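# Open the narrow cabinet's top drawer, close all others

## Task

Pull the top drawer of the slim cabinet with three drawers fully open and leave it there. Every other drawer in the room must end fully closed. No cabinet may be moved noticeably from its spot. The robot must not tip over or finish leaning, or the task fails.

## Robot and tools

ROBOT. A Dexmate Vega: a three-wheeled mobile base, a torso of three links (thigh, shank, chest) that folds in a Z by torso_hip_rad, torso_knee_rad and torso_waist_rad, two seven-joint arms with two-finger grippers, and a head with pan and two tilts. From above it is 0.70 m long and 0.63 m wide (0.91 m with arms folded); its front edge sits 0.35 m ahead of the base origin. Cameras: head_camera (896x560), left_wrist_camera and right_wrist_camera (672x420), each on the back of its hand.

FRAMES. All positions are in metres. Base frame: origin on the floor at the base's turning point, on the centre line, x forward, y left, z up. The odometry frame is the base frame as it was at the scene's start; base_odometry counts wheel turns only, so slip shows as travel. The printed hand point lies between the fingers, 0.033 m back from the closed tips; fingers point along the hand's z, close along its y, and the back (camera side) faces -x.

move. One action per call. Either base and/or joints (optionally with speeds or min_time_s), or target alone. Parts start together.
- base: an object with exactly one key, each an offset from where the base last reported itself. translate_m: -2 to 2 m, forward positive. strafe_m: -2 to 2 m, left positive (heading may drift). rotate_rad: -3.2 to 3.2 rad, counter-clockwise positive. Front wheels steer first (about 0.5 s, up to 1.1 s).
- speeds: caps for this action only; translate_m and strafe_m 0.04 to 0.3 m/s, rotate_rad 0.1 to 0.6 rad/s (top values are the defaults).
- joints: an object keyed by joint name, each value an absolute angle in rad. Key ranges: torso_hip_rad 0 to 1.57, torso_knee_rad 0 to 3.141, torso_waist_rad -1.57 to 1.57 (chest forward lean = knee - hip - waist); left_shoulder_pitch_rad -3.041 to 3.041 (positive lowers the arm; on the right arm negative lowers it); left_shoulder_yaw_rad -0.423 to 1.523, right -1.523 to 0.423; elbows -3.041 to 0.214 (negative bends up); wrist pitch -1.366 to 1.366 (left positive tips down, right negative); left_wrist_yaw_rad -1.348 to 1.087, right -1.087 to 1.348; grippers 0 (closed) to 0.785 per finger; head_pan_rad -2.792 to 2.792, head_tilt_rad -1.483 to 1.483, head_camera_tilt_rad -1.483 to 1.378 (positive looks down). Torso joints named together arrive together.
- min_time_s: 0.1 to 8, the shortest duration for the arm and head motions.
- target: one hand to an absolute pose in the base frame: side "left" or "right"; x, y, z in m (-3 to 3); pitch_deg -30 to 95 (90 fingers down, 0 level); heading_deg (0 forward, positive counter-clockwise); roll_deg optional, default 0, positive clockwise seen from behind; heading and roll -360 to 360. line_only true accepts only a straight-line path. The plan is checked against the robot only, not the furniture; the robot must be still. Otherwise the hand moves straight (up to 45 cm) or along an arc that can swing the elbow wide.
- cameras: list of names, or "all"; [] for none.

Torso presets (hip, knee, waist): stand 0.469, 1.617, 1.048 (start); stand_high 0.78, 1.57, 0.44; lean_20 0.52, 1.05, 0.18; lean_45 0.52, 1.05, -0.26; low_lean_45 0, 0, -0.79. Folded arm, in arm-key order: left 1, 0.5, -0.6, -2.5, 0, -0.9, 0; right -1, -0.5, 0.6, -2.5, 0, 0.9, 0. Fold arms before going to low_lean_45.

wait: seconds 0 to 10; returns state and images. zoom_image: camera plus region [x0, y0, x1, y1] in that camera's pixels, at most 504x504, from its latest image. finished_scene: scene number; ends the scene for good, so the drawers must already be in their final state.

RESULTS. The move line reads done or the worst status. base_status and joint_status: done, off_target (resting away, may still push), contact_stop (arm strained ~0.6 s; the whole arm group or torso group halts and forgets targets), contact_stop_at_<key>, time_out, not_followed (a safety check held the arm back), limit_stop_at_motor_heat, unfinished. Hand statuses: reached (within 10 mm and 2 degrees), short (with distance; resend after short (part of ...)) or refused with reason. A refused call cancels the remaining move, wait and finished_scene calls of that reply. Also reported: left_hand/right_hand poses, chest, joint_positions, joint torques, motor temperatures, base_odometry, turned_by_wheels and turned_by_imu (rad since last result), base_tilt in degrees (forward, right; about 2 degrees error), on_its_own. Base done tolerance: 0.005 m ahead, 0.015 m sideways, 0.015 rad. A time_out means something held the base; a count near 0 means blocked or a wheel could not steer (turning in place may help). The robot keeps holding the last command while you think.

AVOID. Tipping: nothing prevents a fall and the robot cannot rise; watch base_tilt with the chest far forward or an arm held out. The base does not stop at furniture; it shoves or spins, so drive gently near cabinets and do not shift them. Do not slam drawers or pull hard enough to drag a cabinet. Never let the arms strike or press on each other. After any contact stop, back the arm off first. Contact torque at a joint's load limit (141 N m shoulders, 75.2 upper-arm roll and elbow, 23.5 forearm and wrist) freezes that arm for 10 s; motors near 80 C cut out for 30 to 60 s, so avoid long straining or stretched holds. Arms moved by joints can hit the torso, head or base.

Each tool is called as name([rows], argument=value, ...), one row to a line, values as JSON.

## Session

move(joints={"head_camera_tilt_rad":0.3,"head_pan_rad":0,"right_shoulder_yaw_rad":-0.4,"right_elbow_rad":-2.4}, cameras=["head_camera"])

Scene clock: 5.57 s.
Joint torques (N m): left_arm=[5.04 -0.89 -1.23 -3.77 0.28 -1.76 -0.05] | right_arm=[2.88 -3.41 2.55 -8.58 0.41 2.02 -0.68]
Motor temperatures (°C): left_arm=[31 31 31 26 40 35 41] | right_arm=[30 27 32 31 36 36 33]
move: done
base_odometry: x=+0.000 y=+0.000 heading=+0.000
turned_by_wheels: +0.000
turned_by_imu: +0.000
base_tilt: forward=+0.1 right=+0.8
base_status: not commanded
joint_positions: torso_hip_rad=+0.469 torso_knee_rad=+1.617 torso_waist_rad=+1.048 left_shoulder_pitch_rad=+2.199 left_shoulder_yaw_rad=+0.008 left_upper_arm_roll_rad=-0.009 left_elbow_rad=-1.083 left_forearm_roll_rad=+0.016 left_wrist_pitch_rad=-0.484 left_wrist_yaw_rad=+0.004 left_gripper_rad=+0.005 right_shoulder_pitch_rad=-2.209 right_shoulder_yaw_rad=-0.398 right_upper_arm_roll_rad=-0.013 right_elbow_rad=-2.396 right_forearm_roll_rad=-0.015 right_wrist_pitch_rad=+0.484 right_wrist_yaw_rad=-0.019 right_gripper_rad=+0.005 head_pan_rad=+0.000 head_tilt_rad=+0.000 head_camera_tilt_rad=+0.300
joint_status: all done
chest: x=-0.0111 y=+0.0000 z=+1.4155 quat_wxyz=(+0.999, +0.000, +0.050, +0.000) (m; base frame)
left_hand: x=+0.1862 y=+0.2374 z=+0.5952 quat_wxyz=(+0.407, +0.009, +0.913, +0.007) pitch_deg=+41.9 heading_deg=+0.4 roll_deg=+1.6 back=up (m; base frame)
right_hand: x=+0.4241 y=-0.1156 z=+1.3273 quat_wxyz=(+0.861, -0.189, +0.470, +0.044) pitch_deg=-29.2 heading_deg=+24.8 roll_deg=-19.0 back=up (m; base frame)
pictures: head_camera

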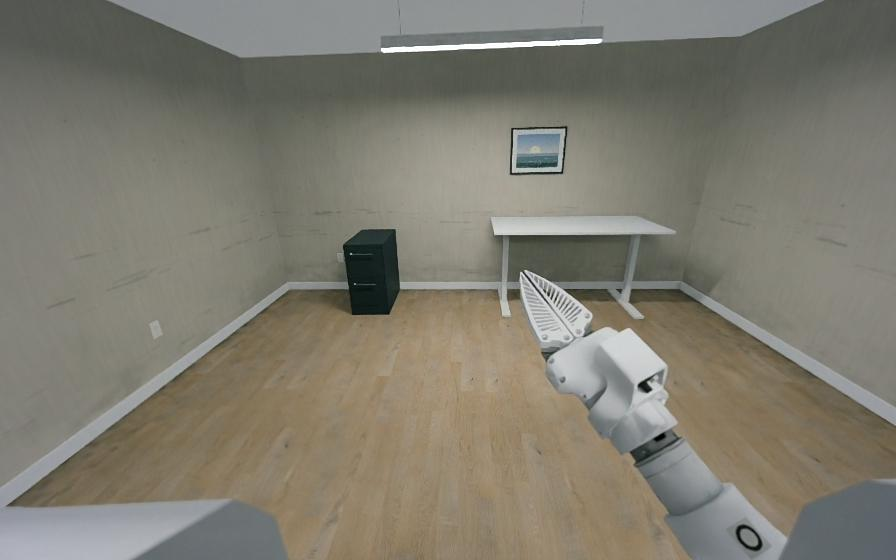

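zoom_image(camera="head_camera", region=[310, 210, 430, 330])

move(joints={"head_pan_rad":-1.5}, cameras=["head_camera"])

move(joints={"head_pan_rad":-2.6,"left_elbow_rad":-2.3,"left_shoulder_yaw_rad":0.207,"left_forearm_roll_rad":-1.71,"left_wrist_pitch_rad":-0.153,"left_wrist_yaw_rad":1.05,"right_shoulder_pitch_rad":-1.2}, cameras=["head_camera"])

move(joints={"head_pan_rad":2.5,"left_shoulder_pitch_rad":1.36,"left_gripper_rad":0.18}, cameras=["head_camera"])

move(joints={"head_pan_rad":1.4}, cameras=["head_camera"])

Scaled by 4.200 from the camera's 896x560 image, which has a finer 960x600 frame.

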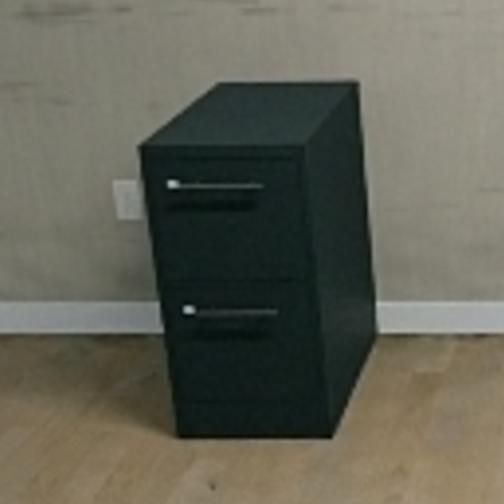

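Scene clock: 7.83 s.
Joint torques (N m): left_arm=[5.04 1.34 -1.39 -2.83 -0.03 -2.71 0.18] | right_arm=[3 -3.7 3.08 -8.36 0.37 2.62 -0.44]
Motor temperatures (°C): left_arm=[31 31 31 26 40 35 41] | right_arm=[30 27 32 31 36 36 33]
move: done
base_odometry: x=+0.000 y=+0.000 heading=+0.000
turned_by_wheels: +0.000
turned_by_imu: +0.000
base_tilt: forward=+0.1 right=+0.8
base_status: not commanded
joint_positions: torso_hip_rad=+0.469 torso_knee_rad=+1.617 torso_waist_rad=+1.048 left_shoulder_pitch_rad=+2.199 left_shoulder_yaw_rad=+0.008 left_upper_arm_roll_rad=-0.009 left_elbow_rad=-1.083 left_forearm_roll_rad=+0.016 left_wrist_pitch_rad=-0.484 left_wrist_yaw_rad=+0.004 left_gripper_rad=+0.005 right_shoulder_pitch_rad=-2.209 right_shoulder_yaw_rad=-0.400 right_upper_arm_roll_rad=-0.013 right_elbow_rad=-2.400 right_forearm_roll_rad=-0.015 right_wrist_pitch_rad=+0.484 right_wrist_yaw_rad=-0.019 right_gripper_rad=+0.005 head_pan_rad=-1.500 head_tilt_rad=+0.000 head_camera_tilt_rad=+0.300
joint_status: all done
chest: x=-0.0111 y=+0.0000 z=+1.4155 quat_wxyz=(+0.999, +0.000, +0.050, +0.000) (m; base frame)
left_hand: x=+0.1862 y=+0.2374 z=+0.5952 quat_wxyz=(+0.407, +0.009, +0.913, +0.007) pitch_deg=+41.9 heading_deg=+0.4 roll_deg=+1.6 back=up (m; base frame)
right_hand: x=+0.4231 y=-0.1147 z=+1.3296 quat_wxyz=(+0.862, -0.190, +0.468, +0.045) pitch_deg=-29.4 heading_deg=+25.0 roll_deg=-19.1 back=up (m; base frame)
pictures: head_camera

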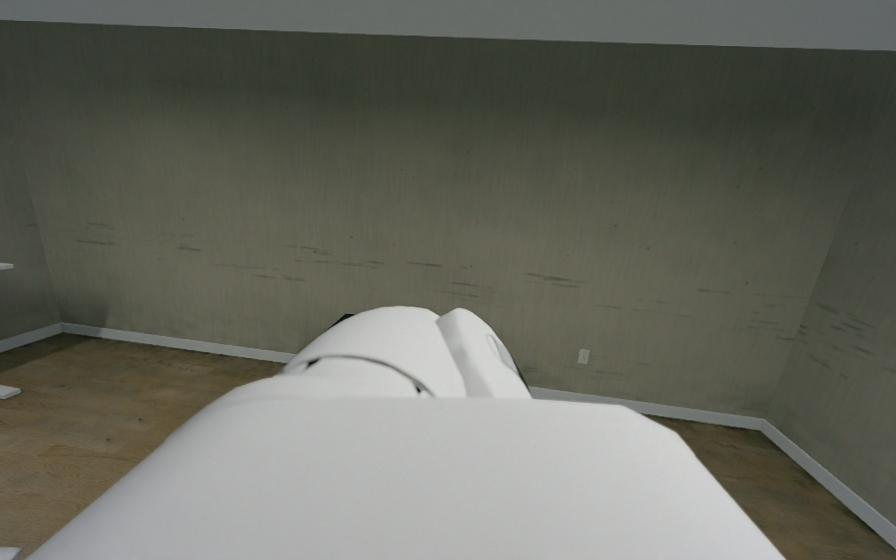

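Scene clock: 14.80 s.
Joint torques (N m): left_arm=[0.52 4.4 -2.99 -6.82 0.46 0.09 -0.4] | right_arm=[26.05 -3.77 3.97 -4.06 0.38 -0.11 -0.55]
Motor temperatures (°C): left_arm=[31 31 31 26 40 35 41] | right_arm=[30 27 32 31 36 36 33]
move: done
base_odometry: x=+0.000 y=+0.000 heading=+0.000
turned_by_wheels: +0.000
turned_by_imu: +0.000
base_tilt: forward=+0.1 right=+0.7
base_status: not commanded
joint_positions: torso_hip_rad=+0.469 torso_knee_rad=+1.617 torso_waist_rad=+1.048 left_shoulder_pitch_rad=+2.199 left_shoulder_yaw_rad=+0.206 left_upper_arm_roll_rad=-0.009 left_elbow_rad=-2.297 left_forearm_roll_rad=-1.706 left_wrist_pitch_rad=-0.154 left_wrist_yaw_rad=+1.047 left_gripper_rad=+0.005 right_shoulder_pitch_rad=-1.200 right_shoulder_yaw_rad=-0.400 right_upper_arm_roll_rad=-0.013 right_elbow_rad=-2.400 right_forearm_roll_rad=-0.015 right_wrist_pitch_rad=+0.484 right_wrist_yaw_rad=-0.019 right_gripper_rad=+0.005 head_pan_rad=-2.600 head_tilt_rad=+0.000 head_camera_tilt_rad=+0.300
joint_status: all done
chest: x=-0.0111 y=+0.0000 z=+1.4155 quat_wxyz=(+0.999, +0.000, +0.050, +0.000) (m; base frame)
left_hand: x=+0.3318 y=+0.2715 z=+0.7977 quat_wxyz=(+0.191, -0.690, +0.678, -0.169) pitch_deg=+60.4 heading_deg=+4.0 roll_deg=-87.0 (m; base frame)
right_hand: x=+0.2931 y=-0.1147 z=+1.7369 quat_wxyz=(+0.981, -0.188, -0.007, -0.052) pitch_deg=-68.4 heading_deg=+89.0 roll_deg=+84.9 (m; base frame)
pictures: head_camera

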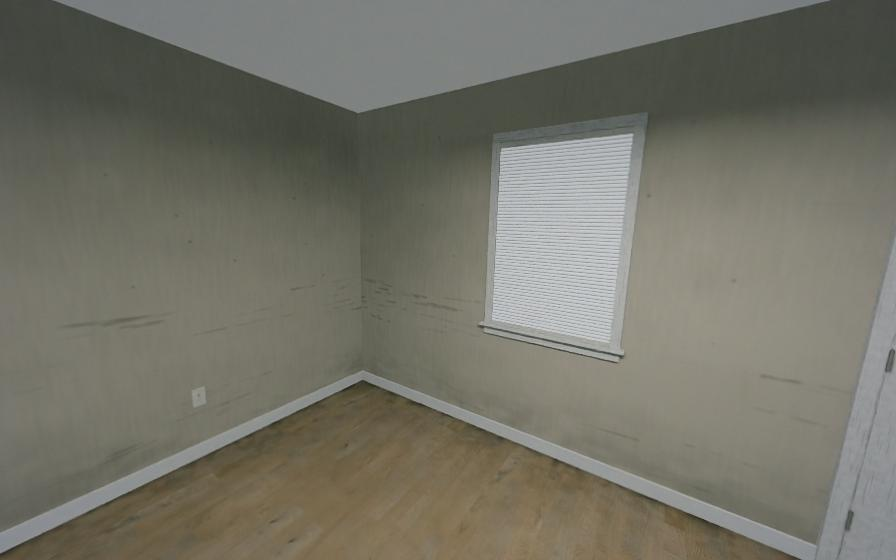

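Scene clock: 18.97 s.
Joint torques (N m): left_arm=[-21.3 5.37 -2.76 -6.64 0.64 0.28 -1.02] | right_arm=[24.47 -4.43 3.89 -2.8 0.44 -0.05 -0.74]
Motor temperatures (°C): left_arm=[31 31 31 26 40 35 41] | right_arm=[30 27 32 31 36 36 33]
move: done
base_odometry: x=+0.000 y=+0.000 heading=+0.000
turned_by_wheels: +0.000
turned_by_imu: +0.000
base_tilt: forward=+0.1 right=+0.8
base_status: not commanded
joint_positions: torso_hip_rad=+0.469 torso_knee_rad=+1.617 torso_waist_rad=+1.048 left_shoulder_pitch_rad=+1.364 left_shoulder_yaw_rad=+0.207 left_upper_arm_roll_rad=-0.009 left_elbow_rad=-2.300 left_forearm_roll_rad=-1.710 left_wrist_pitch_rad=-0.153 left_wrist_yaw_rad=+1.050 left_gripper_rad=+0.180 right_shoulder_pitch_rad=-1.200 right_shoulder_yaw_rad=-0.400 right_upper_arm_roll_rad=-0.013 right_elbow_rad=-2.400 right_forearm_roll_rad=-0.015 right_wrist_pitch_rad=+0.484 right_wrist_yaw_rad=-0.019 right_gripper_rad=+0.005 head_pan_rad=+2.500 head_tilt_rad=+0.000 head_camera_tilt_rad=+0.300
joint_status: all done
chest: x=-0.0111 y=+0.0000 z=+1.4155 quat_wxyz=(+0.999, +0.000, +0.050, +0.000) (m; base frame)
left_hand: x=+0.6763 y=+0.2699 z=+1.2552 quat_wxyz=(+0.448, -0.561, +0.543, -0.435) pitch_deg=+12.7 heading_deg=+1.8 roll_deg=+89.9 (m; base frame)
right_hand: x=+0.2930 y=-0.1147 z=+1.7369 quat_wxyz=(+0.981, -0.188, -0.007, -0.052) pitch_deg=-68.4 heading_deg=+89.0 roll_deg=+84.9 (m; base frame)
pictures: head_camera

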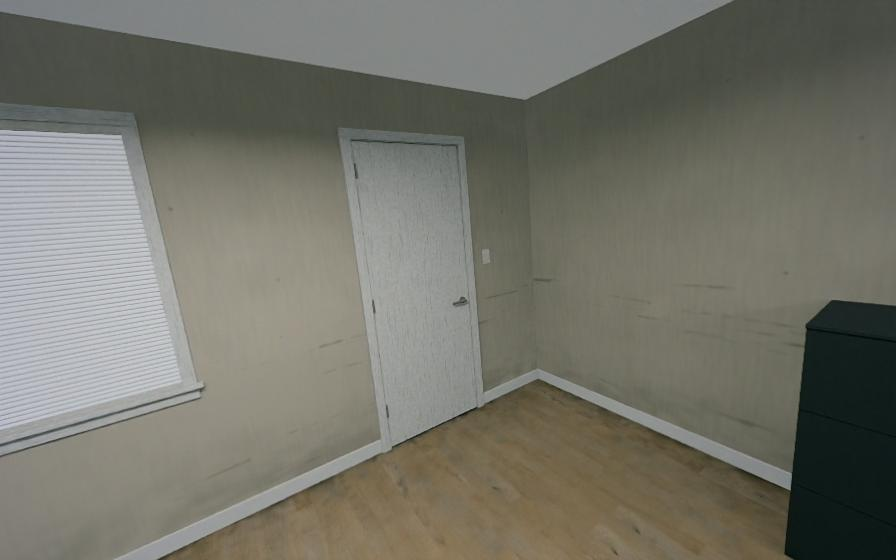

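Scene clock: 20.37 s.
Joint torques (N m): left_arm=[-23.37 5.28 -3.05 -6.67 0.29 0.48 -1.03] | right_arm=[24.87 -6.52 3.68 -4.64 0.37 0.04 -0.48]
Motor temperatures (°C): left_arm=[31 31 31 26 40 35 41] | right_arm=[30 27 32 31 36 36 33]
move: done
base_odometry: x=+0.000 y=+0.000 heading=+0.000
turned_by_wheels: +0.000
turned_by_imu: +0.000
base_tilt: forward=+0.0 right=+0.8
base_status: not commanded
joint_positions: torso_hip_rad=+0.469 torso_knee_rad=+1.617 torso_waist_rad=+1.048 left_shoulder_pitch_rad=+1.360 left_shoulder_yaw_rad=+0.207 left_upper_arm_roll_rad=-0.009 left_elbow_rad=-2.300 left_forearm_roll_rad=-1.710 left_wrist_pitch_rad=-0.153 left_wrist_yaw_rad=+1.050 left_gripper_rad=+0.180 right_shoulder_pitch_rad=-1.200 right_shoulder_yaw_rad=-0.400 right_upper_arm_roll_rad=-0.013 right_elbow_rad=-2.400 right_forearm_roll_rad=-0.015 right_wrist_pitch_rad=+0.484 right_wrist_yaw_rad=-0.019 right_gripper_rad=+0.005 head_pan_rad=+1.400 head_tilt_rad=+0.000 head_camera_tilt_rad=+0.300
joint_status: all done
chest: x=-0.0111 y=+0.0000 z=+1.4155 quat_wxyz=(+0.999, +0.000, +0.050, +0.000) (m; base frame)
left_hand: x=+0.6769 y=+0.2699 z=+1.2579 quat_wxyz=(+0.449, -0.560, +0.542, -0.436) pitch_deg=+12.4 heading_deg=+1.8 roll_deg=+89.9 (m; base frame)
right_hand: x=+0.2930 y=-0.1147 z=+1.7369 quat_wxyz=(+0.981, -0.188, -0.007, -0.052) pitch_deg=-68.4 heading_deg=+89.0 roll_deg=+84.9 (m; base frame)
pictures: head_camera

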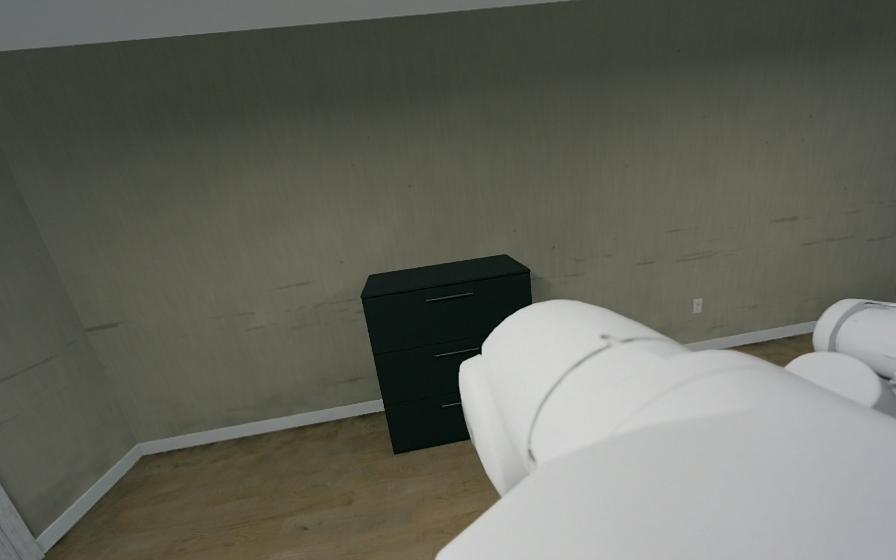

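move(base={"rotate_rad":-1.45}, joints={"head_pan_rad":0,"head_camera_tilt_rad":0.5}, cameras=["head_camera"])

Scene clock: 24.63 s.
Joint torques (N m): left_arm=[-20.57 4.64 -3.6 -7.63 0.45 0 -1.25] | right_arm=[25.18 -3.58 3.45 -3.99 0.46 -0.34 -0.71]
Motor temperatures (°C): left_arm=[31 31 31 26 40 35 41] | right_arm=[30 27 32 31 36 36 33]
move: done
base_odometry: x=+0.002 y=+0.001 heading=-1.454
turned_by_wheels: -1.454
turned_by_imu: -1.446
base_tilt: forward=+0.0 right=+0.7
base_status: done
joint_positions: torso_hip_rad=+0.469 torso_knee_rad=+1.617 torso_waist_rad=+1.048 left_shoulder_pitch_rad=+1.360 left_shoulder_yaw_rad=+0.207 left_upper_arm_roll_rad=-0.009 left_elbow_rad=-2.300 left_forearm_roll_rad=-1.710 left_wrist_pitch_rad=-0.153 left_wrist_yaw_rad=+1.050 left_gripper_rad=+0.180 right_shoulder_pitch_rad=-1.200 right_shoulder_yaw_rad=-0.400 right_upper_arm_roll_rad=-0.013 right_elbow_rad=-2.400 right_forearm_roll_rad=-0.015 right_wrist_pitch_rad=+0.484 right_wrist_yaw_rad=-0.019 right_gripper_rad=+0.005 head_pan_rad=+0.000 head_tilt_rad=+0.000 head_camera_tilt_rad=+0.500
joint_status: all done
chest: x=-0.0111 y=+0.0000 z=+1.4155 quat_wxyz=(+0.999, +0.000, +0.050, +0.000) (m; base frame)
left_hand: x=+0.6769 y=+0.2699 z=+1.2580 quat_wxyz=(+0.449, -0.560, +0.542, -0.436) pitch_deg=+12.4 heading_deg=+1.8 roll_deg=+89.9 (m; base frame)
right_hand: x=+0.2930 y=-0.1146 z=+1.7369 quat_wxyz=(+0.981, -0.188, -0.007, -0.052) pitch_deg=-68.4 heading_deg=+89.0 roll_deg=+84.9 (m; base frame)
pictures: head_camera

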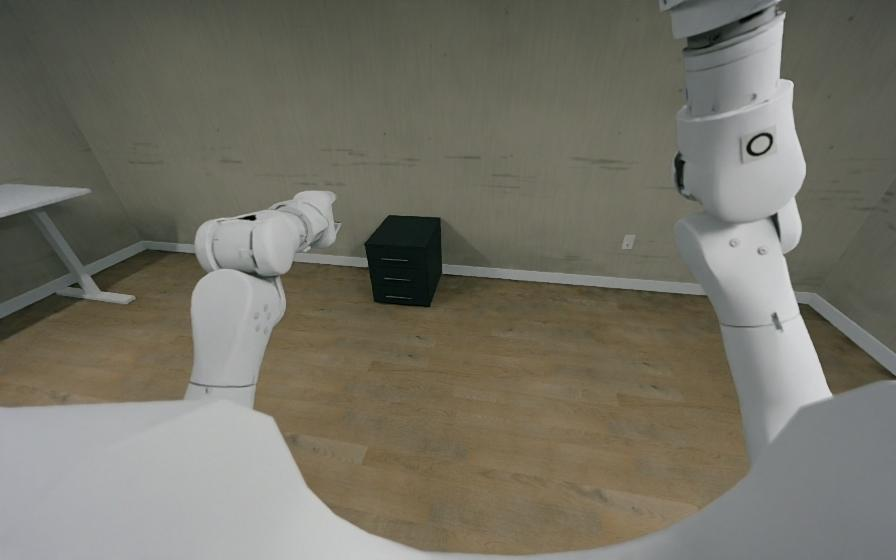

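move(base={"rotate_rad":-0.145}, cameras=[])

move(base={"strafe_m":0.395}, cameras=[])

move(base={"translate_m":0.85}, joints={"torso_hip_rad":0.3,"torso_knee_rad":0.75,"torso_waist_rad":-0.4,"head_camera_tilt_rad":0}, cameras=["head_camera"])

Scene clock: 26.37 s.
Joint torques (N m): left_arm=[-21.62 3.73 -3.15 -6.95 0.41 0.42 -1.09] | right_arm=[24.58 -5.08 3.51 -3.01 0.53 -0.29 -0.76]
Motor temperatures (°C): left_arm=[31 31 31 26 40 35 41] | right_arm=[30 27 32 31 36 36 33]
move: done
base_odometry: x=+0.002 y=+0.001 heading=-1.599
turned_by_wheels: -0.145
turned_by_imu: -0.144
base_tilt: forward=+0.0 right=+0.8
base_status: done
joint_positions: torso_hip_rad=+0.469 torso_knee_rad=+1.617 torso_waist_rad=+1.048 left_shoulder_pitch_rad=+1.360 left_shoulder_yaw_rad=+0.207 left_upper_arm_roll_rad=-0.009 left_elbow_rad=-2.300 left_forearm_roll_rad=-1.710 left_wrist_pitch_rad=-0.153 left_wrist_yaw_rad=+1.050 left_gripper_rad=+0.180 right_shoulder_pitch_rad=-1.200 right_shoulder_yaw_rad=-0.400 right_upper_arm_roll_rad=-0.013 right_elbow_rad=-2.400 right_forearm_roll_rad=-0.015 right_wrist_pitch_rad=+0.484 right_wrist_yaw_rad=-0.019 right_gripper_rad=+0.005 head_pan_rad=+0.000 head_tilt_rad=+0.000 head_camera_tilt_rad=+0.500
joint_status: not commanded
chest: x=-0.0111 y=+0.0000 z=+1.4155 quat_wxyz=(+0.999, +0.000, +0.050, +0.000) (m; base frame)
left_hand: x=+0.6769 y=+0.2698 z=+1.2580 quat_wxyz=(+0.449, -0.560, +0.542, -0.436) pitch_deg=+12.4 heading_deg=+1.8 roll_deg=+89.9 (m; base frame)
right_hand: x=+0.2930 y=-0.1146 z=+1.7369 quat_wxyz=(+0.981, -0.188, -0.007, -0.052) pitch_deg=-68.4 heading_deg=+89.0 roll_deg=+84.9 (m; base frame)
pictures: none
No camera images: "cameras" was empty.

Scene clock: 30.07 s.
Joint torques (N m): left_arm=[-22.26 3.86 -3.54 -6.18 0.63 0.23 -1.26] | right_arm=[25.14 -3.87 4.02 -4.01 0.54 -0.18 -0.93]
Motor temperatures (°C): left_arm=[31 31 31 26 40 35 41] | right_arm=[30 27 32 31 36 36 33]
move: done
base_odometry: x=+0.395 y=-0.008 heading=-1.589
turned_by_wheels: +0.010
turned_by_imu: +0.004
base_tilt: forward=+0.0 right=+0.8
base_status: done
joint_positions: torso_hip_rad=+0.469 torso_knee_rad=+1.617 torso_waist_rad=+1.048 left_shoulder_pitch_rad=+1.360 left_shoulder_yaw_rad=+0.207 left_upper_arm_roll_rad=-0.009 left_elbow_rad=-2.300 left_forearm_roll_rad=-1.710 left_wrist_pitch_rad=-0.153 left_wrist_yaw_rad=+1.050 left_gripper_rad=+0.180 right_shoulder_pitch_rad=-1.200 right_shoulder_yaw_rad=-0.400 right_upper_arm_roll_rad=-0.013 right_elbow_rad=-2.400 right_forearm_roll_rad=-0.015 right_wrist_pitch_rad=+0.484 right_wrist_yaw_rad=-0.019 right_gripper_rad=+0.005 head_pan_rad=+0.000 head_tilt_rad=+0.000 head_camera_tilt_rad=+0.500
joint_status: not commanded
chest: x=-0.0111 y=+0.0000 z=+1.4155 quat_wxyz=(+0.999, +0.000, +0.050, +0.000) (m; base frame)
left_hand: x=+0.6769 y=+0.2698 z=+1.2580 quat_wxyz=(+0.449, -0.560, +0.542, -0.436) pitch_deg=+12.4 heading_deg=+1.8 roll_deg=+89.9 (m; base frame)
right_hand: x=+0.2930 y=-0.1146 z=+1.7369 quat_wxyz=(+0.981, -0.188, -0.007, -0.052) pitch_deg=-68.4 heading_deg=+89.0 roll_deg=+84.9 (m; base frame)
pictures: none
No camera images: "cameras" was empty.

Scene clock: 36.70 s.
Joint torques (N m): left_arm=[-7.94 4.85 -2.9 -6.84 0.79 0.37 -0.64] | right_arm=[13.91 -5.8 3.44 -7.04 0.35 1.62 -0.85]
Motor temperatures (°C): left_arm=[31 31 31 26 40 35 41] | right_arm=[30 27 32 31 36 36 33]
move: done
base_odometry: x=+0.380 y=-0.858 heading=-1.590
turned_by_wheels: -0.001
turned_by_imu: -0.003
base_tilt: forward=+0.1 right=+0.8
base_status: done
joint_positions: torso_hip_rad=+0.300 torso_knee_rad=+0.750 torso_waist_rad=-0.400 left_shoulder_pitch_rad=+1.360 left_shoulder_yaw_rad=+0.207 left_upper_arm_roll_rad=-0.009 left_elbow_rad=-2.300 left_forearm_roll_rad=-1.710 left_wrist_pitch_rad=-0.153 left_wrist_yaw_rad=+1.050 left_gripper_rad=+0.180 right_shoulder_pitch_rad=-1.200 right_shoulder_yaw_rad=-0.400 right_upper_arm_roll_rad=-0.013 right_elbow_rad=-2.400 right_forearm_roll_rad=-0.015 right_wrist_pitch_rad=+0.484 right_wrist_yaw_rad=-0.019 right_gripper_rad=+0.005 head_pan_rad=+0.000 head_tilt_rad=+0.000 head_camera_tilt_rad=+0.000
joint_status: all done
chest: x=+0.0905 y=+0.0000 z=+1.1017 quat_wxyz=(+0.911, +0.000, +0.412, +0.000) (m; base frame)
left_hand: x=+0.4866 y=+0.2698 z=+0.5175 quat_wxyz=(+0.219, -0.681, +0.669, -0.201) pitch_deg=+55.4 heading_deg=+3.0 roll_deg=-88.0 (m; base frame)
right_hand: x=+0.5322 y=-0.1146 z=+1.1295 quat_wxyz=(+0.915, -0.194, +0.353, +0.020) pitch_deg=-42.5 heading_deg=+30.0 roll_deg=-27.5 back=up (m; base frame)
pictures: head_camera

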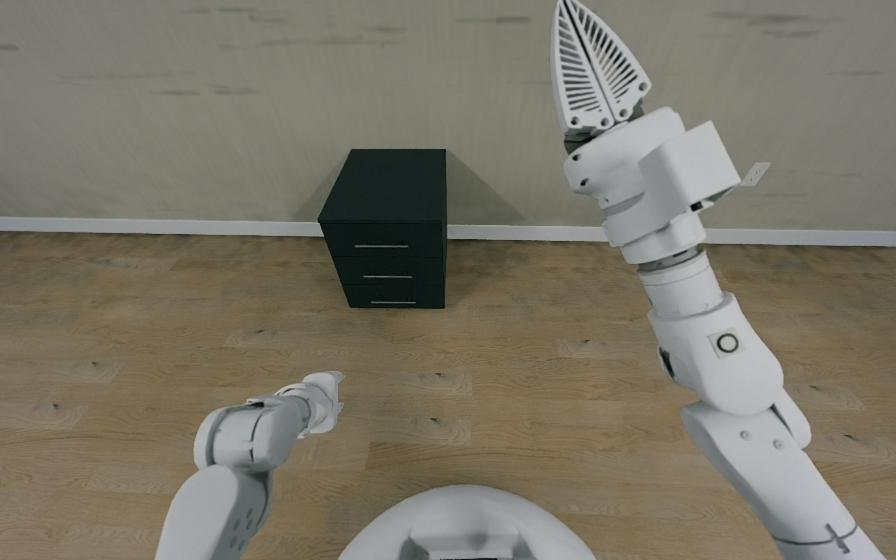

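move(base={"translate_m":0.35}, cameras=[])

move(target={"side":"left","x":0.70,"y":0.25,"z":0.53,"pitch_deg":45,"heading_deg":0,"roll_deg":-90}, cameras=["head_camera","left_wrist_camera"])

Scene clock: 39.83 s.
Joint torques (N m): left_arm=[-6.91 4.55 -3.3 -7.69 0.84 -0.31 -0.64] | right_arm=[16.19 -3.58 3.48 -7.46 0.29 1.51 -0.83]
Motor temperatures (°C): left_arm=[31 31 31 26 40 35 41] | right_arm=[30 27 32 31 36 36 33]
move: done
base_odometry: x=+0.373 y=-1.208 heading=-1.590
turned_by_wheels: -0.001
turned_by_imu: -0.001
base_tilt: forward=+0.1 right=+0.8
base_status: done
joint_positions: torso_hip_rad=+0.300 torso_knee_rad=+0.750 torso_waist_rad=-0.400 left_shoulder_pitch_rad=+1.360 left_shoulder_yaw_rad=+0.207 left_upper_arm_roll_rad=-0.009 left_elbow_rad=-2.300 left_forearm_roll_rad=-1.710 left_wrist_pitch_rad=-0.153 left_wrist_yaw_rad=+1.050 left_gripper_rad=+0.180 right_shoulder_pitch_rad=-1.200 right_shoulder_yaw_rad=-0.400 right_upper_arm_roll_rad=-0.013 right_elbow_rad=-2.400 right_forearm_roll_rad=-0.015 right_wrist_pitch_rad=+0.484 right_wrist_yaw_rad=-0.019 right_gripper_rad=+0.005 head_pan_rad=+0.000 head_tilt_rad=+0.000 head_camera_tilt_rad=+0.000
joint_status: not commanded
chest: x=+0.0905 y=+0.0000 z=+1.1016 quat_wxyz=(+0.911, +0.000, +0.412, +0.000) (m; base frame)
left_hand: x=+0.4866 y=+0.2698 z=+0.5174 quat_wxyz=(+0.219, -0.681, +0.669, -0.201) pitch_deg=+55.4 heading_deg=+3.0 roll_deg=-88.0 (m; base frame)
right_hand: x=+0.5322 y=-0.1146 z=+1.1294 quat_wxyz=(+0.915, -0.194, +0.353, +0.020) pitch_deg=-42.5 heading_deg=+30.0 roll_deg=-27.5 back=up (m; base frame)
pictures: none
No camera images: "cameras" was empty.

Scene clock: 43.20 s.
Joint torques (N m): left_arm=[-18.87 -1.41 0.07 -5.97 0.41 0.27 -1.14] | right_arm=[15.12 -3.25 2.95 -6.97 0.52 2.07 -0.85]
Motor temperatures (°C): left_arm=[31 31 31 26 40 35 41] | right_arm=[30 27 32 32 36 36 33]
move: done
base_odometry: x=+0.373 y=-1.208 heading=-1.590
turned_by_wheels: +0.000
turned_by_imu: +0.000
base_tilt: forward=+0.1 right=+0.8
base_status: not commanded
joint_positions: torso_hip_rad=+0.300 torso_knee_rad=+0.750 torso_waist_rad=-0.400 left_shoulder_pitch_rad=+0.831 left_shoulder_yaw_rad=+0.177 left_upper_arm_roll_rad=+0.075 left_elbow_rad=-1.789 left_forearm_roll_rad=-1.728 left_wrist_pitch_rad=-0.111 left_wrist_yaw_rad=+0.880 left_gripper_rad=+0.180 right_shoulder_pitch_rad=-1.200 right_shoulder_yaw_rad=-0.400 right_upper_arm_roll_rad=-0.013 right_elbow_rad=-2.400 right_forearm_roll_rad=-0.015 right_wrist_pitch_rad=+0.484 right_wrist_yaw_rad=-0.019 right_gripper_rad=+0.005 head_pan_rad=+0.000 head_tilt_rad=+0.000 head_camera_tilt_rad=+0.000
joint_status: not commanded
chest: x=+0.0905 y=+0.0000 z=+1.1016 quat_wxyz=(+0.911, +0.000, +0.412, +0.000) (m; base frame)
left_hand: x=+0.6984 y=+0.2504 z=+0.5296 quat_wxyz=(+0.270, -0.654, +0.653, -0.270) pitch_deg=+45.1 heading_deg=+0.0 roll_deg=-90.0 (m; base frame)
left_hand_status: reached (straight line, planned for 2.1 s): 2 mm and 0.1 deg off.
right_hand: x=+0.5322 y=-0.1146 z=+1.1294 quat_wxyz=(+0.915, -0.194, +0.353, +0.020) pitch_deg=-42.5 heading_deg=+30.0 roll_deg=-27.5 back=up (m; base frame)
pictures: head_camera, left_wrist_camera

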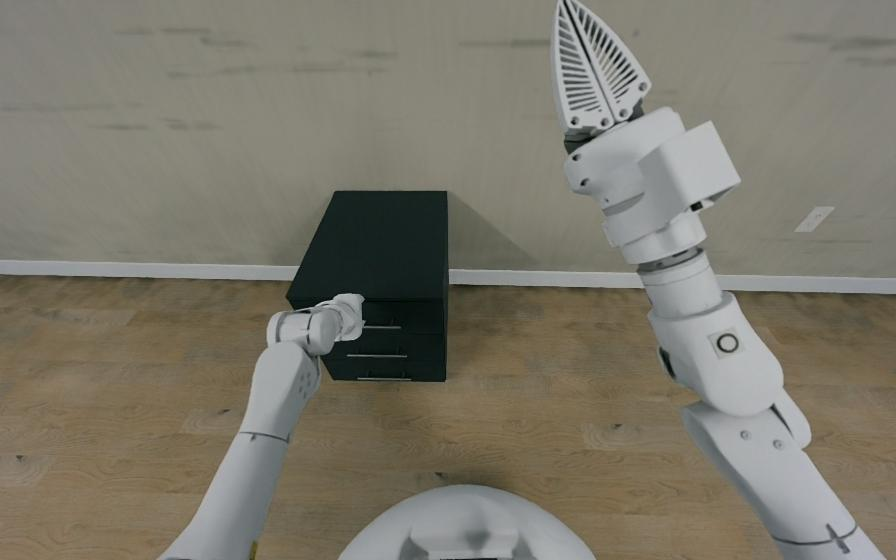

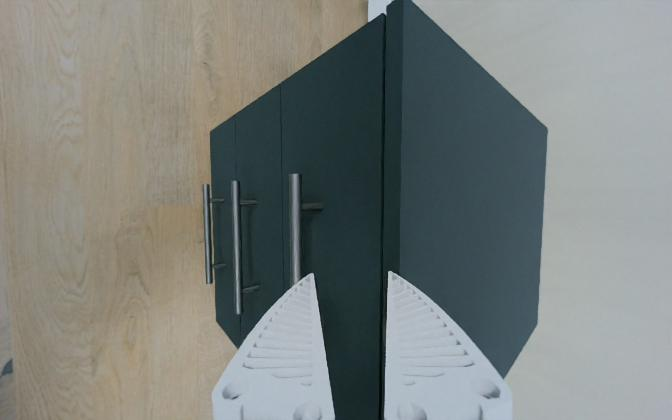

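move(base={"translate_m":-0.062}, cameras=["head_camera","left_wrist_camera"])

Scene clock: 44.83 s.
Joint torques (N m): left_arm=[-20.79 -1.32 0.55 -8.09 0.63 0.48 -1.25] | right_arm=[14.9 -4.39 3.71 -6.98 0.33 1.66 -0.82]
Motor temperatures (°C): left_arm=[31 31 31 26 40 35 41] | right_arm=[30 27 32 32 36 36 33]
move: done
base_odometry: x=+0.375 y=-1.146 heading=-1.591
turned_by_wheels: +0.000
turned_by_imu: +0.000
base_tilt: forward=+0.1 right=+0.7
base_status: done
joint_positions: torso_hip_rad=+0.300 torso_knee_rad=+0.750 torso_waist_rad=-0.400 left_shoulder_pitch_rad=+0.827 left_shoulder_yaw_rad=+0.177 left_upper_arm_roll_rad=+0.075 left_elbow_rad=-1.785 left_forearm_roll_rad=-1.728 left_wrist_pitch_rad=-0.110 left_wrist_yaw_rad=+0.879 left_gripper_rad=+0.180 right_shoulder_pitch_rad=-1.200 right_shoulder_yaw_rad=-0.400 right_upper_arm_roll_rad=-0.013 right_elbow_rad=-2.400 right_forearm_roll_rad=-0.015 right_wrist_pitch_rad=+0.484 right_wrist_yaw_rad=-0.019 right_gripper_rad=+0.005 head_pan_rad=+0.000 head_tilt_rad=+0.000 head_camera_tilt_rad=+0.000
joint_status: not commanded
chest: x=+0.0905 y=+0.0000 z=+1.1016 quat_wxyz=(+0.911, +0.000, +0.412, +0.000) (m; base frame)
left_hand: x=+0.6998 y=+0.2502 z=+0.5298 quat_wxyz=(+0.271, -0.653, +0.653, -0.270) pitch_deg=+45.0 heading_deg=+0.0 roll_deg=-90.0 (m; base frame)
right_hand: x=+0.5322 y=-0.1146 z=+1.1295 quat_wxyz=(+0.915, -0.194, +0.353, +0.020) pitch_deg=-42.5 heading_deg=+30.0 roll_deg=-27.5 back=up (m; base frame)
pictures: head_camera, left_wrist_camera

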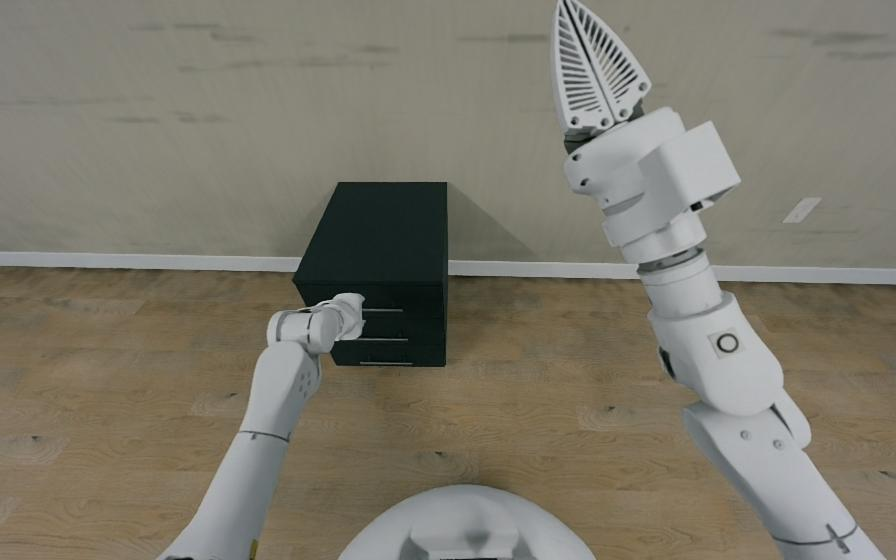

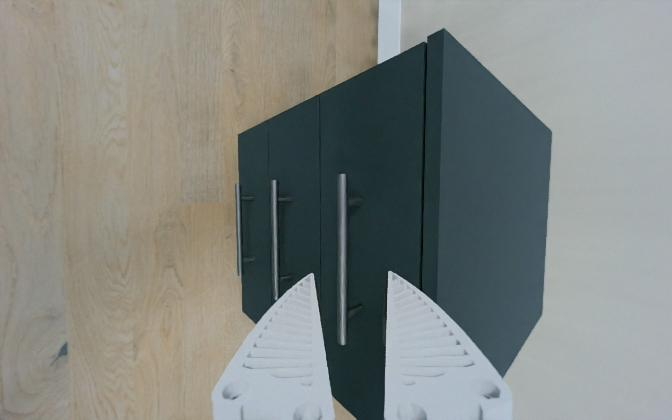

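move(target={"side":"left","x":0.762,"y":0.25,"z":0.462,"pitch_deg":45,"heading_deg":0,"roll_deg":-90,"line_only":true}, cameras=["left_wrist_camera"])

move(target={"side":"left","x":0.786,"y":0.25,"z":0.437,"pitch_deg":45,"heading_deg":0,"roll_deg":-90,"line_only":true}, cameras=["head_camera","left_wrist_camera"])

Scene clock: 48.27 s.
Joint torques (N m): left_arm=[-23.14 -0.29 0.45 -7.09 0.24 -0.17 -1.29] | right_arm=[15.32 -3.38 3.22 -6.97 0.54 2.16 -0.79]
Motor temperatures (°C): left_arm=[31 31 31 26 40 35 41] | right_arm=[30 27 32 32 36 36 33]
move: done
base_odometry: x=+0.375 y=-1.146 heading=-1.591
turned_by_wheels: +0.000
turned_by_imu: +0.000
base_tilt: forward=+0.1 right=+0.7
base_status: not commanded
joint_positions: torso_hip_rad=+0.300 torso_knee_rad=+0.750 torso_waist_rad=-0.400 left_shoulder_pitch_rad=+0.594 left_shoulder_yaw_rad=+0.144 left_upper_arm_roll_rad=+0.113 left_elbow_rad=-1.307 left_forearm_roll_rad=-1.740 left_wrist_pitch_rad=-0.071 left_wrist_yaw_rad=+0.634 left_gripper_rad=+0.180 right_shoulder_pitch_rad=-1.200 right_shoulder_yaw_rad=-0.400 right_upper_arm_roll_rad=-0.013 right_elbow_rad=-2.400 right_forearm_roll_rad=-0.015 right_wrist_pitch_rad=+0.484 right_wrist_yaw_rad=-0.019 right_gripper_rad=+0.005 head_pan_rad=+0.000 head_tilt_rad=+0.000 head_camera_tilt_rad=+0.000
joint_status: not commanded
chest: x=+0.0905 y=+0.0000 z=+1.1016 quat_wxyz=(+0.911, +0.000, +0.412, +0.000) (m; base frame)
left_hand: x=+0.7613 y=+0.2503 z=+0.4623 quat_wxyz=(+0.271, -0.653, +0.653, -0.270) pitch_deg=+45.0 heading_deg=+0.0 roll_deg=-90.0 (m; base frame)
left_hand_status: reached (straight line, planned for 1.8 s): 1 mm and 0.0 deg off.
right_hand: x=+0.5322 y=-0.1146 z=+1.1295 quat_wxyz=(+0.915, -0.194, +0.353, +0.020) pitch_deg=-42.5 heading_deg=+30.0 roll_deg=-27.5 back=up (m; base frame)
pictures: left_wrist_camera

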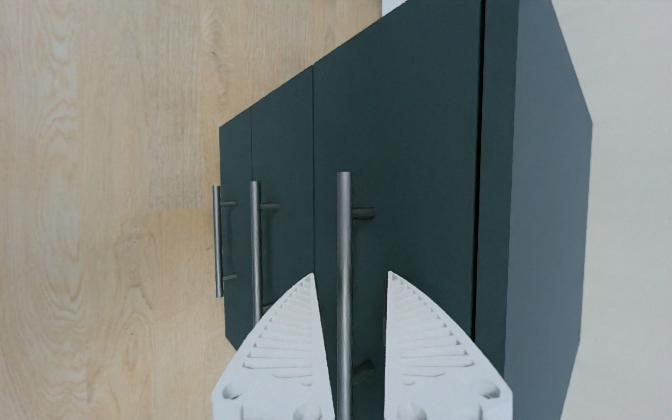

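Scene clock: 50.63 s.
Joint torques (N m): left_arm=[-34.33 -2.65 0.41 -7.36 0.36 0.83 -3.31] | right_arm=[15.28 -4.4 3.23 -6.8 0.39 1.92 -0.85]
Motor temperatures (°C): left_arm=[31 31 31 26 40 35 41] | right_arm=[30 27 32 32 36 36 33]
move: done
base_odometry: x=+0.375 y=-1.146 heading=-1.590
turned_by_wheels: +0.000
turned_by_imu: +0.001
base_tilt: forward=+0.1 right=+0.7
base_status: not commanded
joint_positions: torso_hip_rad=+0.300 torso_knee_rad=+0.750 torso_waist_rad=-0.400 left_shoulder_pitch_rad=+0.469 left_shoulder_yaw_rad=+0.125 left_upper_arm_roll_rad=+0.128 left_elbow_rad=-1.055 left_forearm_roll_rad=-1.743 left_wrist_pitch_rad=-0.049 left_wrist_yaw_rad=+0.511 left_gripper_rad=+0.180 right_shoulder_pitch_rad=-1.200 right_shoulder_yaw_rad=-0.400 right_upper_arm_roll_rad=-0.013 right_elbow_rad=-2.400 right_forearm_roll_rad=-0.015 right_wrist_pitch_rad=+0.484 right_wrist_yaw_rad=-0.019 right_gripper_rad=+0.005 head_pan_rad=+0.000 head_tilt_rad=+0.000 head_camera_tilt_rad=+0.000
joint_status: not commanded
chest: x=+0.0902 y=+0.0000 z=+1.1017 quat_wxyz=(+0.911, +0.000, +0.412, +0.000) (m; base frame)
left_hand: x=+0.7850 y=+0.2503 z=+0.4370 quat_wxyz=(+0.270, -0.654, +0.653, -0.270) pitch_deg=+45.1 heading_deg=+0.0 roll_deg=-90.0 (m; base frame)
left_hand_status: reached (straight line, planned for 1.1 s): 1 mm and 0.1 deg off.
right_hand: x=+0.5319 y=-0.1146 z=+1.1298 quat_wxyz=(+0.915, -0.194, +0.353, +0.020) pitch_deg=-42.5 heading_deg=+30.0 roll_deg=-27.5 back=up (m; base frame)
pictures: head_camera, left_wrist_camera

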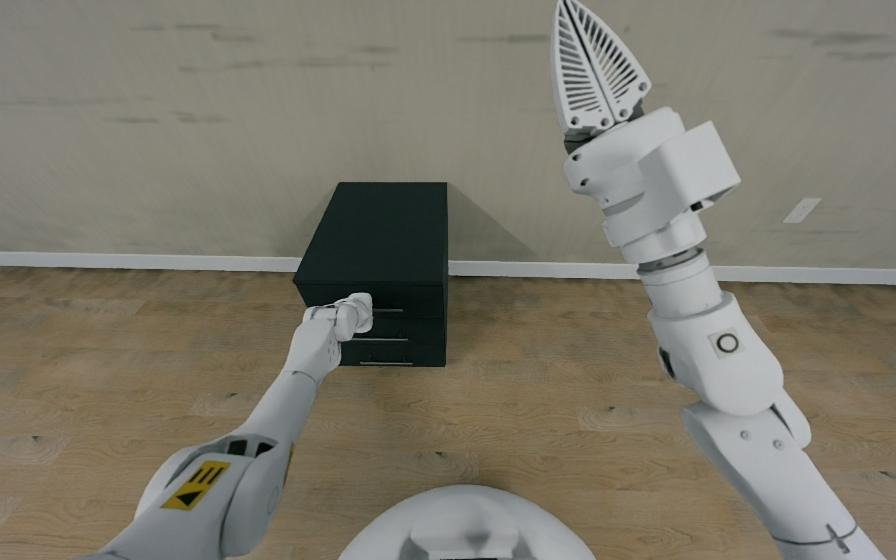

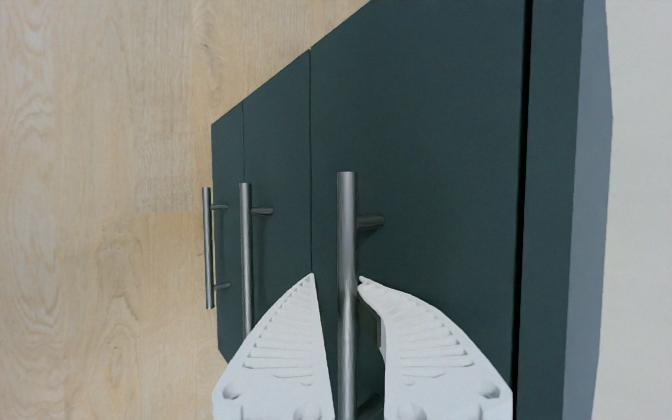

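move(joints={"left_gripper_rad":0}, cameras=["left_wrist_camera"])

move(base={"translate_m":-0.1}, speeds={"translate_m":0.08}, cameras=["head_camera","left_wrist_camera"])

Scene clock: 51.50 s.
Joint torques (N m): left_arm=[-34.68 -1.43 -0.13 -9.99 0.09 0.02 -3] | right_arm=[15.04 -4.38 3.33 -6.44 0.36 1.05 -0.73]
Motor temperatures (°C): left_arm=[32 31 31 26 40 35 41] | right_arm=[30 27 32 32 36 36 33]
move: done
base_odometry: x=+0.375 y=-1.146 heading=-1.591
turned_by_wheels: +0.000
turned_by_imu: +0.000
base_tilt: forward=+0.1 right=+0.8
base_status: not commanded
joint_positions: torso_hip_rad=+0.300 torso_knee_rad=+0.750 torso_waist_rad=-0.400 left_shoulder_pitch_rad=+0.467 left_shoulder_yaw_rad=+0.125 left_upper_arm_roll_rad=+0.128 left_elbow_rad=-1.052 left_forearm_roll_rad=-1.743 left_wrist_pitch_rad=-0.049 left_wrist_yaw_rad=+0.509 left_gripper_rad=+0.000 right_shoulder_pitch_rad=-1.200 right_shoulder_yaw_rad=-0.400 right_upper_arm_roll_rad=-0.013 right_elbow_rad=-2.400 right_forearm_roll_rad=-0.015 right_wrist_pitch_rad=+0.484 right_wrist_yaw_rad=-0.019 right_gripper_rad=+0.005 head_pan_rad=+0.000 head_tilt_rad=+0.000 head_camera_tilt_rad=+0.000
joint_status: all done
chest: x=+0.0905 y=+0.0000 z=+1.1016 quat_wxyz=(+0.911, +0.000, +0.412, +0.000) (m; base frame)
left_hand: x=+0.7852 y=+0.2503 z=+0.4362 quat_wxyz=(+0.270, -0.654, +0.653, -0.270) pitch_deg=+45.1 heading_deg=+0.0 roll_deg=-90.0 (m; base frame)
right_hand: x=+0.5322 y=-0.1146 z=+1.1294 quat_wxyz=(+0.915, -0.194, +0.353, +0.020) pitch_deg=-42.5 heading_deg=+30.0 roll_deg=-27.5 back=up (m; base frame)
pictures: left_wrist_camera

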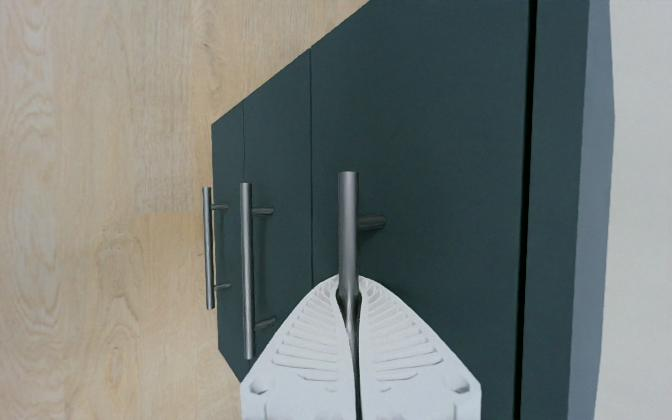

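Scene clock: 53.57 s.
Joint torques (N m): left_arm=[-23.42 -2.61 0.33 -7.14 -0.59 1.96 -0.66] | right_arm=[15.4 -3.94 3.03 -6.25 0.43 2.04 -0.74]
Motor temperatures (°C): left_arm=[32 31 31 26 40 35 41] | right_arm=[30 27 32 32 36 36 33]
move: done
base_odometry: x=+0.376 y=-1.046 heading=-1.590
turned_by_wheels: +0.001
turned_by_imu: +0.002
base_tilt: forward=+0.0 right=+0.7
base_status: done
joint_positions: torso_hip_rad=+0.300 torso_knee_rad=+0.750 torso_waist_rad=-0.400 left_shoulder_pitch_rad=+0.467 left_shoulder_yaw_rad=+0.125 left_upper_arm_roll_rad=+0.128 left_elbow_rad=-1.052 left_forearm_roll_rad=-1.743 left_wrist_pitch_rad=-0.049 left_wrist_yaw_rad=+0.508 left_gripper_rad=+0.000 right_shoulder_pitch_rad=-1.200 right_shoulder_yaw_rad=-0.400 right_upper_arm_roll_rad=-0.013 right_elbow_rad=-2.400 right_forearm_roll_rad=-0.015 right_wrist_pitch_rad=+0.484 right_wrist_yaw_rad=-0.019 right_gripper_rad=+0.005 head_pan_rad=+0.000 head_tilt_rad=+0.000 head_camera_tilt_rad=+0.000
joint_status: not commanded
chest: x=+0.0905 y=+0.0000 z=+1.1016 quat_wxyz=(+0.911, +0.000, +0.412, +0.000) (m; base frame)
left_hand: x=+0.7859 y=+0.2504 z=+0.4369 quat_wxyz=(+0.271, -0.653, +0.653, -0.270) pitch_deg=+45.0 heading_deg=+0.1 roll_deg=-90.0 (m; base frame)
right_hand: x=+0.5321 y=-0.1146 z=+1.1295 quat_wxyz=(+0.915, -0.194, +0.353, +0.020) pitch_deg=-42.5 heading_deg=+30.0 roll_deg=-27.5 back=up (m; base frame)
pictures: head_camera, left_wrist_camera

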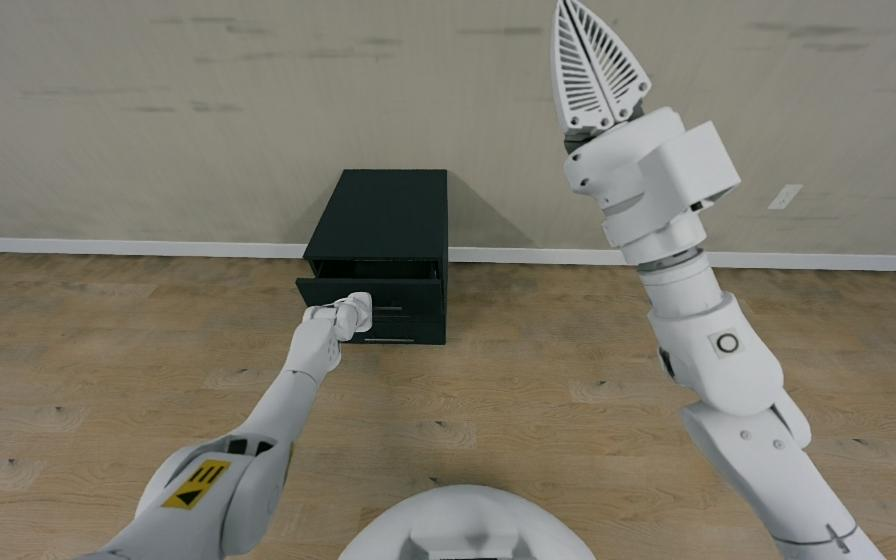

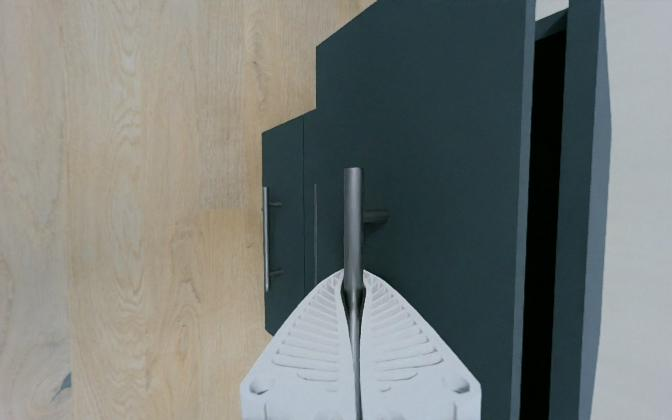

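move(base={"translate_m":-0.2}, speeds={"translate_m":0.08}, cameras=["head_camera"])

move(base={"translate_m":-0.04}, speeds={"translate_m":0.05}, cameras=["head_camera"])

Scene clock: 56.90 s.
Joint torques (N m): left_arm=[-21.65 -5.24 1.18 -7.8 -1.9 3.6 -0.61] | right_arm=[14.83 -3.7 3.63 -6.7 0.49 1.77 -0.83]
Motor temperatures (°C): left_arm=[32 31 31 26 40 35 41] | right_arm=[30 27 32 32 36 36 33]
move: done
base_odometry: x=+0.380 y=-0.846 heading=-1.590
turned_by_wheels: -0.001
turned_by_imu: -0.002
base_tilt: forward=+0.1 right=+0.7
base_status: done
joint_positions: torso_hip_rad=+0.300 torso_knee_rad=+0.750 torso_waist_rad=-0.400 left_shoulder_pitch_rad=+0.467 left_shoulder_yaw_rad=+0.125 left_upper_arm_roll_rad=+0.128 left_elbow_rad=-1.051 left_forearm_roll_rad=-1.743 left_wrist_pitch_rad=-0.050 left_wrist_yaw_rad=+0.508 left_gripper_rad=+0.000 right_shoulder_pitch_rad=-1.200 right_shoulder_yaw_rad=-0.400 right_upper_arm_roll_rad=-0.013 right_elbow_rad=-2.400 right_forearm_roll_rad=-0.015 right_wrist_pitch_rad=+0.484 right_wrist_yaw_rad=-0.019 right_gripper_rad=+0.005 head_pan_rad=+0.000 head_tilt_rad=+0.000 head_camera_tilt_rad=+0.000
joint_status: not commanded
chest: x=+0.0905 y=+0.0000 z=+1.1016 quat_wxyz=(+0.911, +0.000, +0.412, +0.000) (m; base frame)
left_hand: x=+0.7859 y=+0.2509 z=+0.4370 quat_wxyz=(+0.271, -0.654, +0.653, -0.270) pitch_deg=+45.0 heading_deg=+0.1 roll_deg=-89.9 (m; base frame)
right_hand: x=+0.5321 y=-0.1146 z=+1.1295 quat_wxyz=(+0.915, -0.194, +0.353, +0.020) pitch_deg=-42.5 heading_deg=+30.0 roll_deg=-27.5 back=up (m; base frame)
pictures: head_camera

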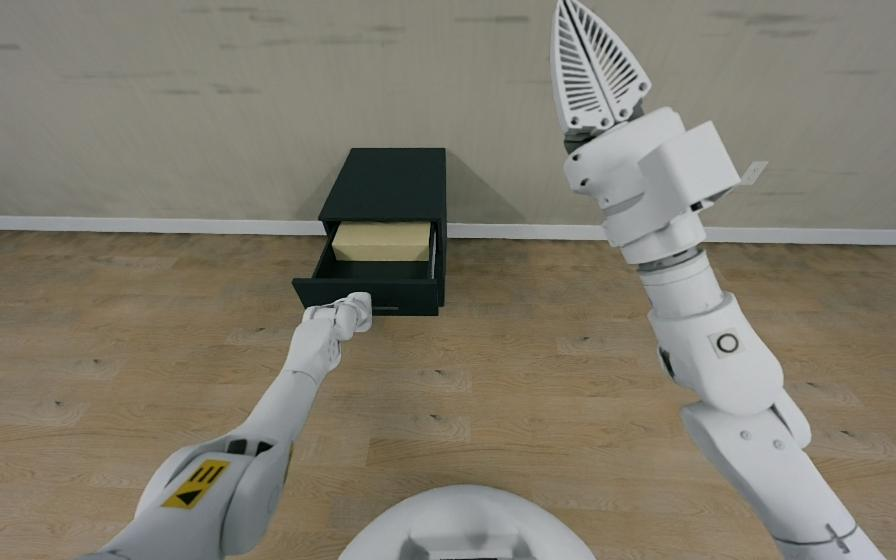

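Scene clock: 58.50 s.
Joint torques (N m): left_arm=[-20.79 -4.96 1.05 -6.17 -1.72 2.96 -0.44] | right_arm=[13.65 -4.75 3.27 -7.21 0.3 1.68 -0.88]
Motor temperatures (°C): left_arm=[32 31 31 26 40 35 41] | right_arm=[30 27 32 32 36 36 33]
move: done
base_odometry: x=+0.381 y=-0.806 heading=-1.591
turned_by_wheels: -0.001
turned_by_imu: +0.000
base_tilt: forward=+0.0 right=+0.7
base_status: done
joint_positions: torso_hip_rad=+0.300 torso_knee_rad=+0.750 torso_waist_rad=-0.400 left_shoulder_pitch_rad=+0.467 left_shoulder_yaw_rad=+0.125 left_upper_arm_roll_rad=+0.128 left_elbow_rad=-1.051 left_forearm_roll_rad=-1.743 left_wrist_pitch_rad=-0.049 left_wrist_yaw_rad=+0.508 left_gripper_rad=+0.000 right_shoulder_pitch_rad=-1.200 right_shoulder_yaw_rad=-0.400 right_upper_arm_roll_rad=-0.013 right_elbow_rad=-2.400 right_forearm_roll_rad=-0.015 right_wrist_pitch_rad=+0.484 right_wrist_yaw_rad=-0.019 right_gripper_rad=+0.005 head_pan_rad=+0.000 head_tilt_rad=+0.000 head_camera_tilt_rad=+0.000
joint_status: not commanded
chest: x=+0.0904 y=+0.0000 z=+1.1016 quat_wxyz=(+0.911, +0.000, +0.412, +0.000) (m; base frame)
left_hand: x=+0.7860 y=+0.2508 z=+0.4370 quat_wxyz=(+0.271, -0.654, +0.653, -0.270) pitch_deg=+45.0 heading_deg=+0.1 roll_deg=-89.9 (m; base frame)
right_hand: x=+0.5321 y=-0.1146 z=+1.1295 quat_wxyz=(+0.915, -0.194, +0.353, +0.020) pitch_deg=-42.5 heading_deg=+30.0 roll_deg=-27.5 back=up (m; base frame)
pictures: head_camera

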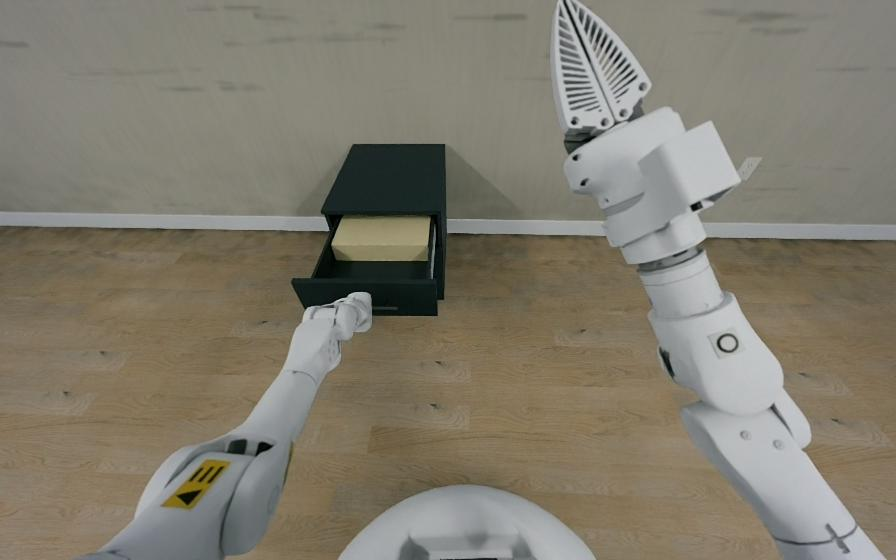

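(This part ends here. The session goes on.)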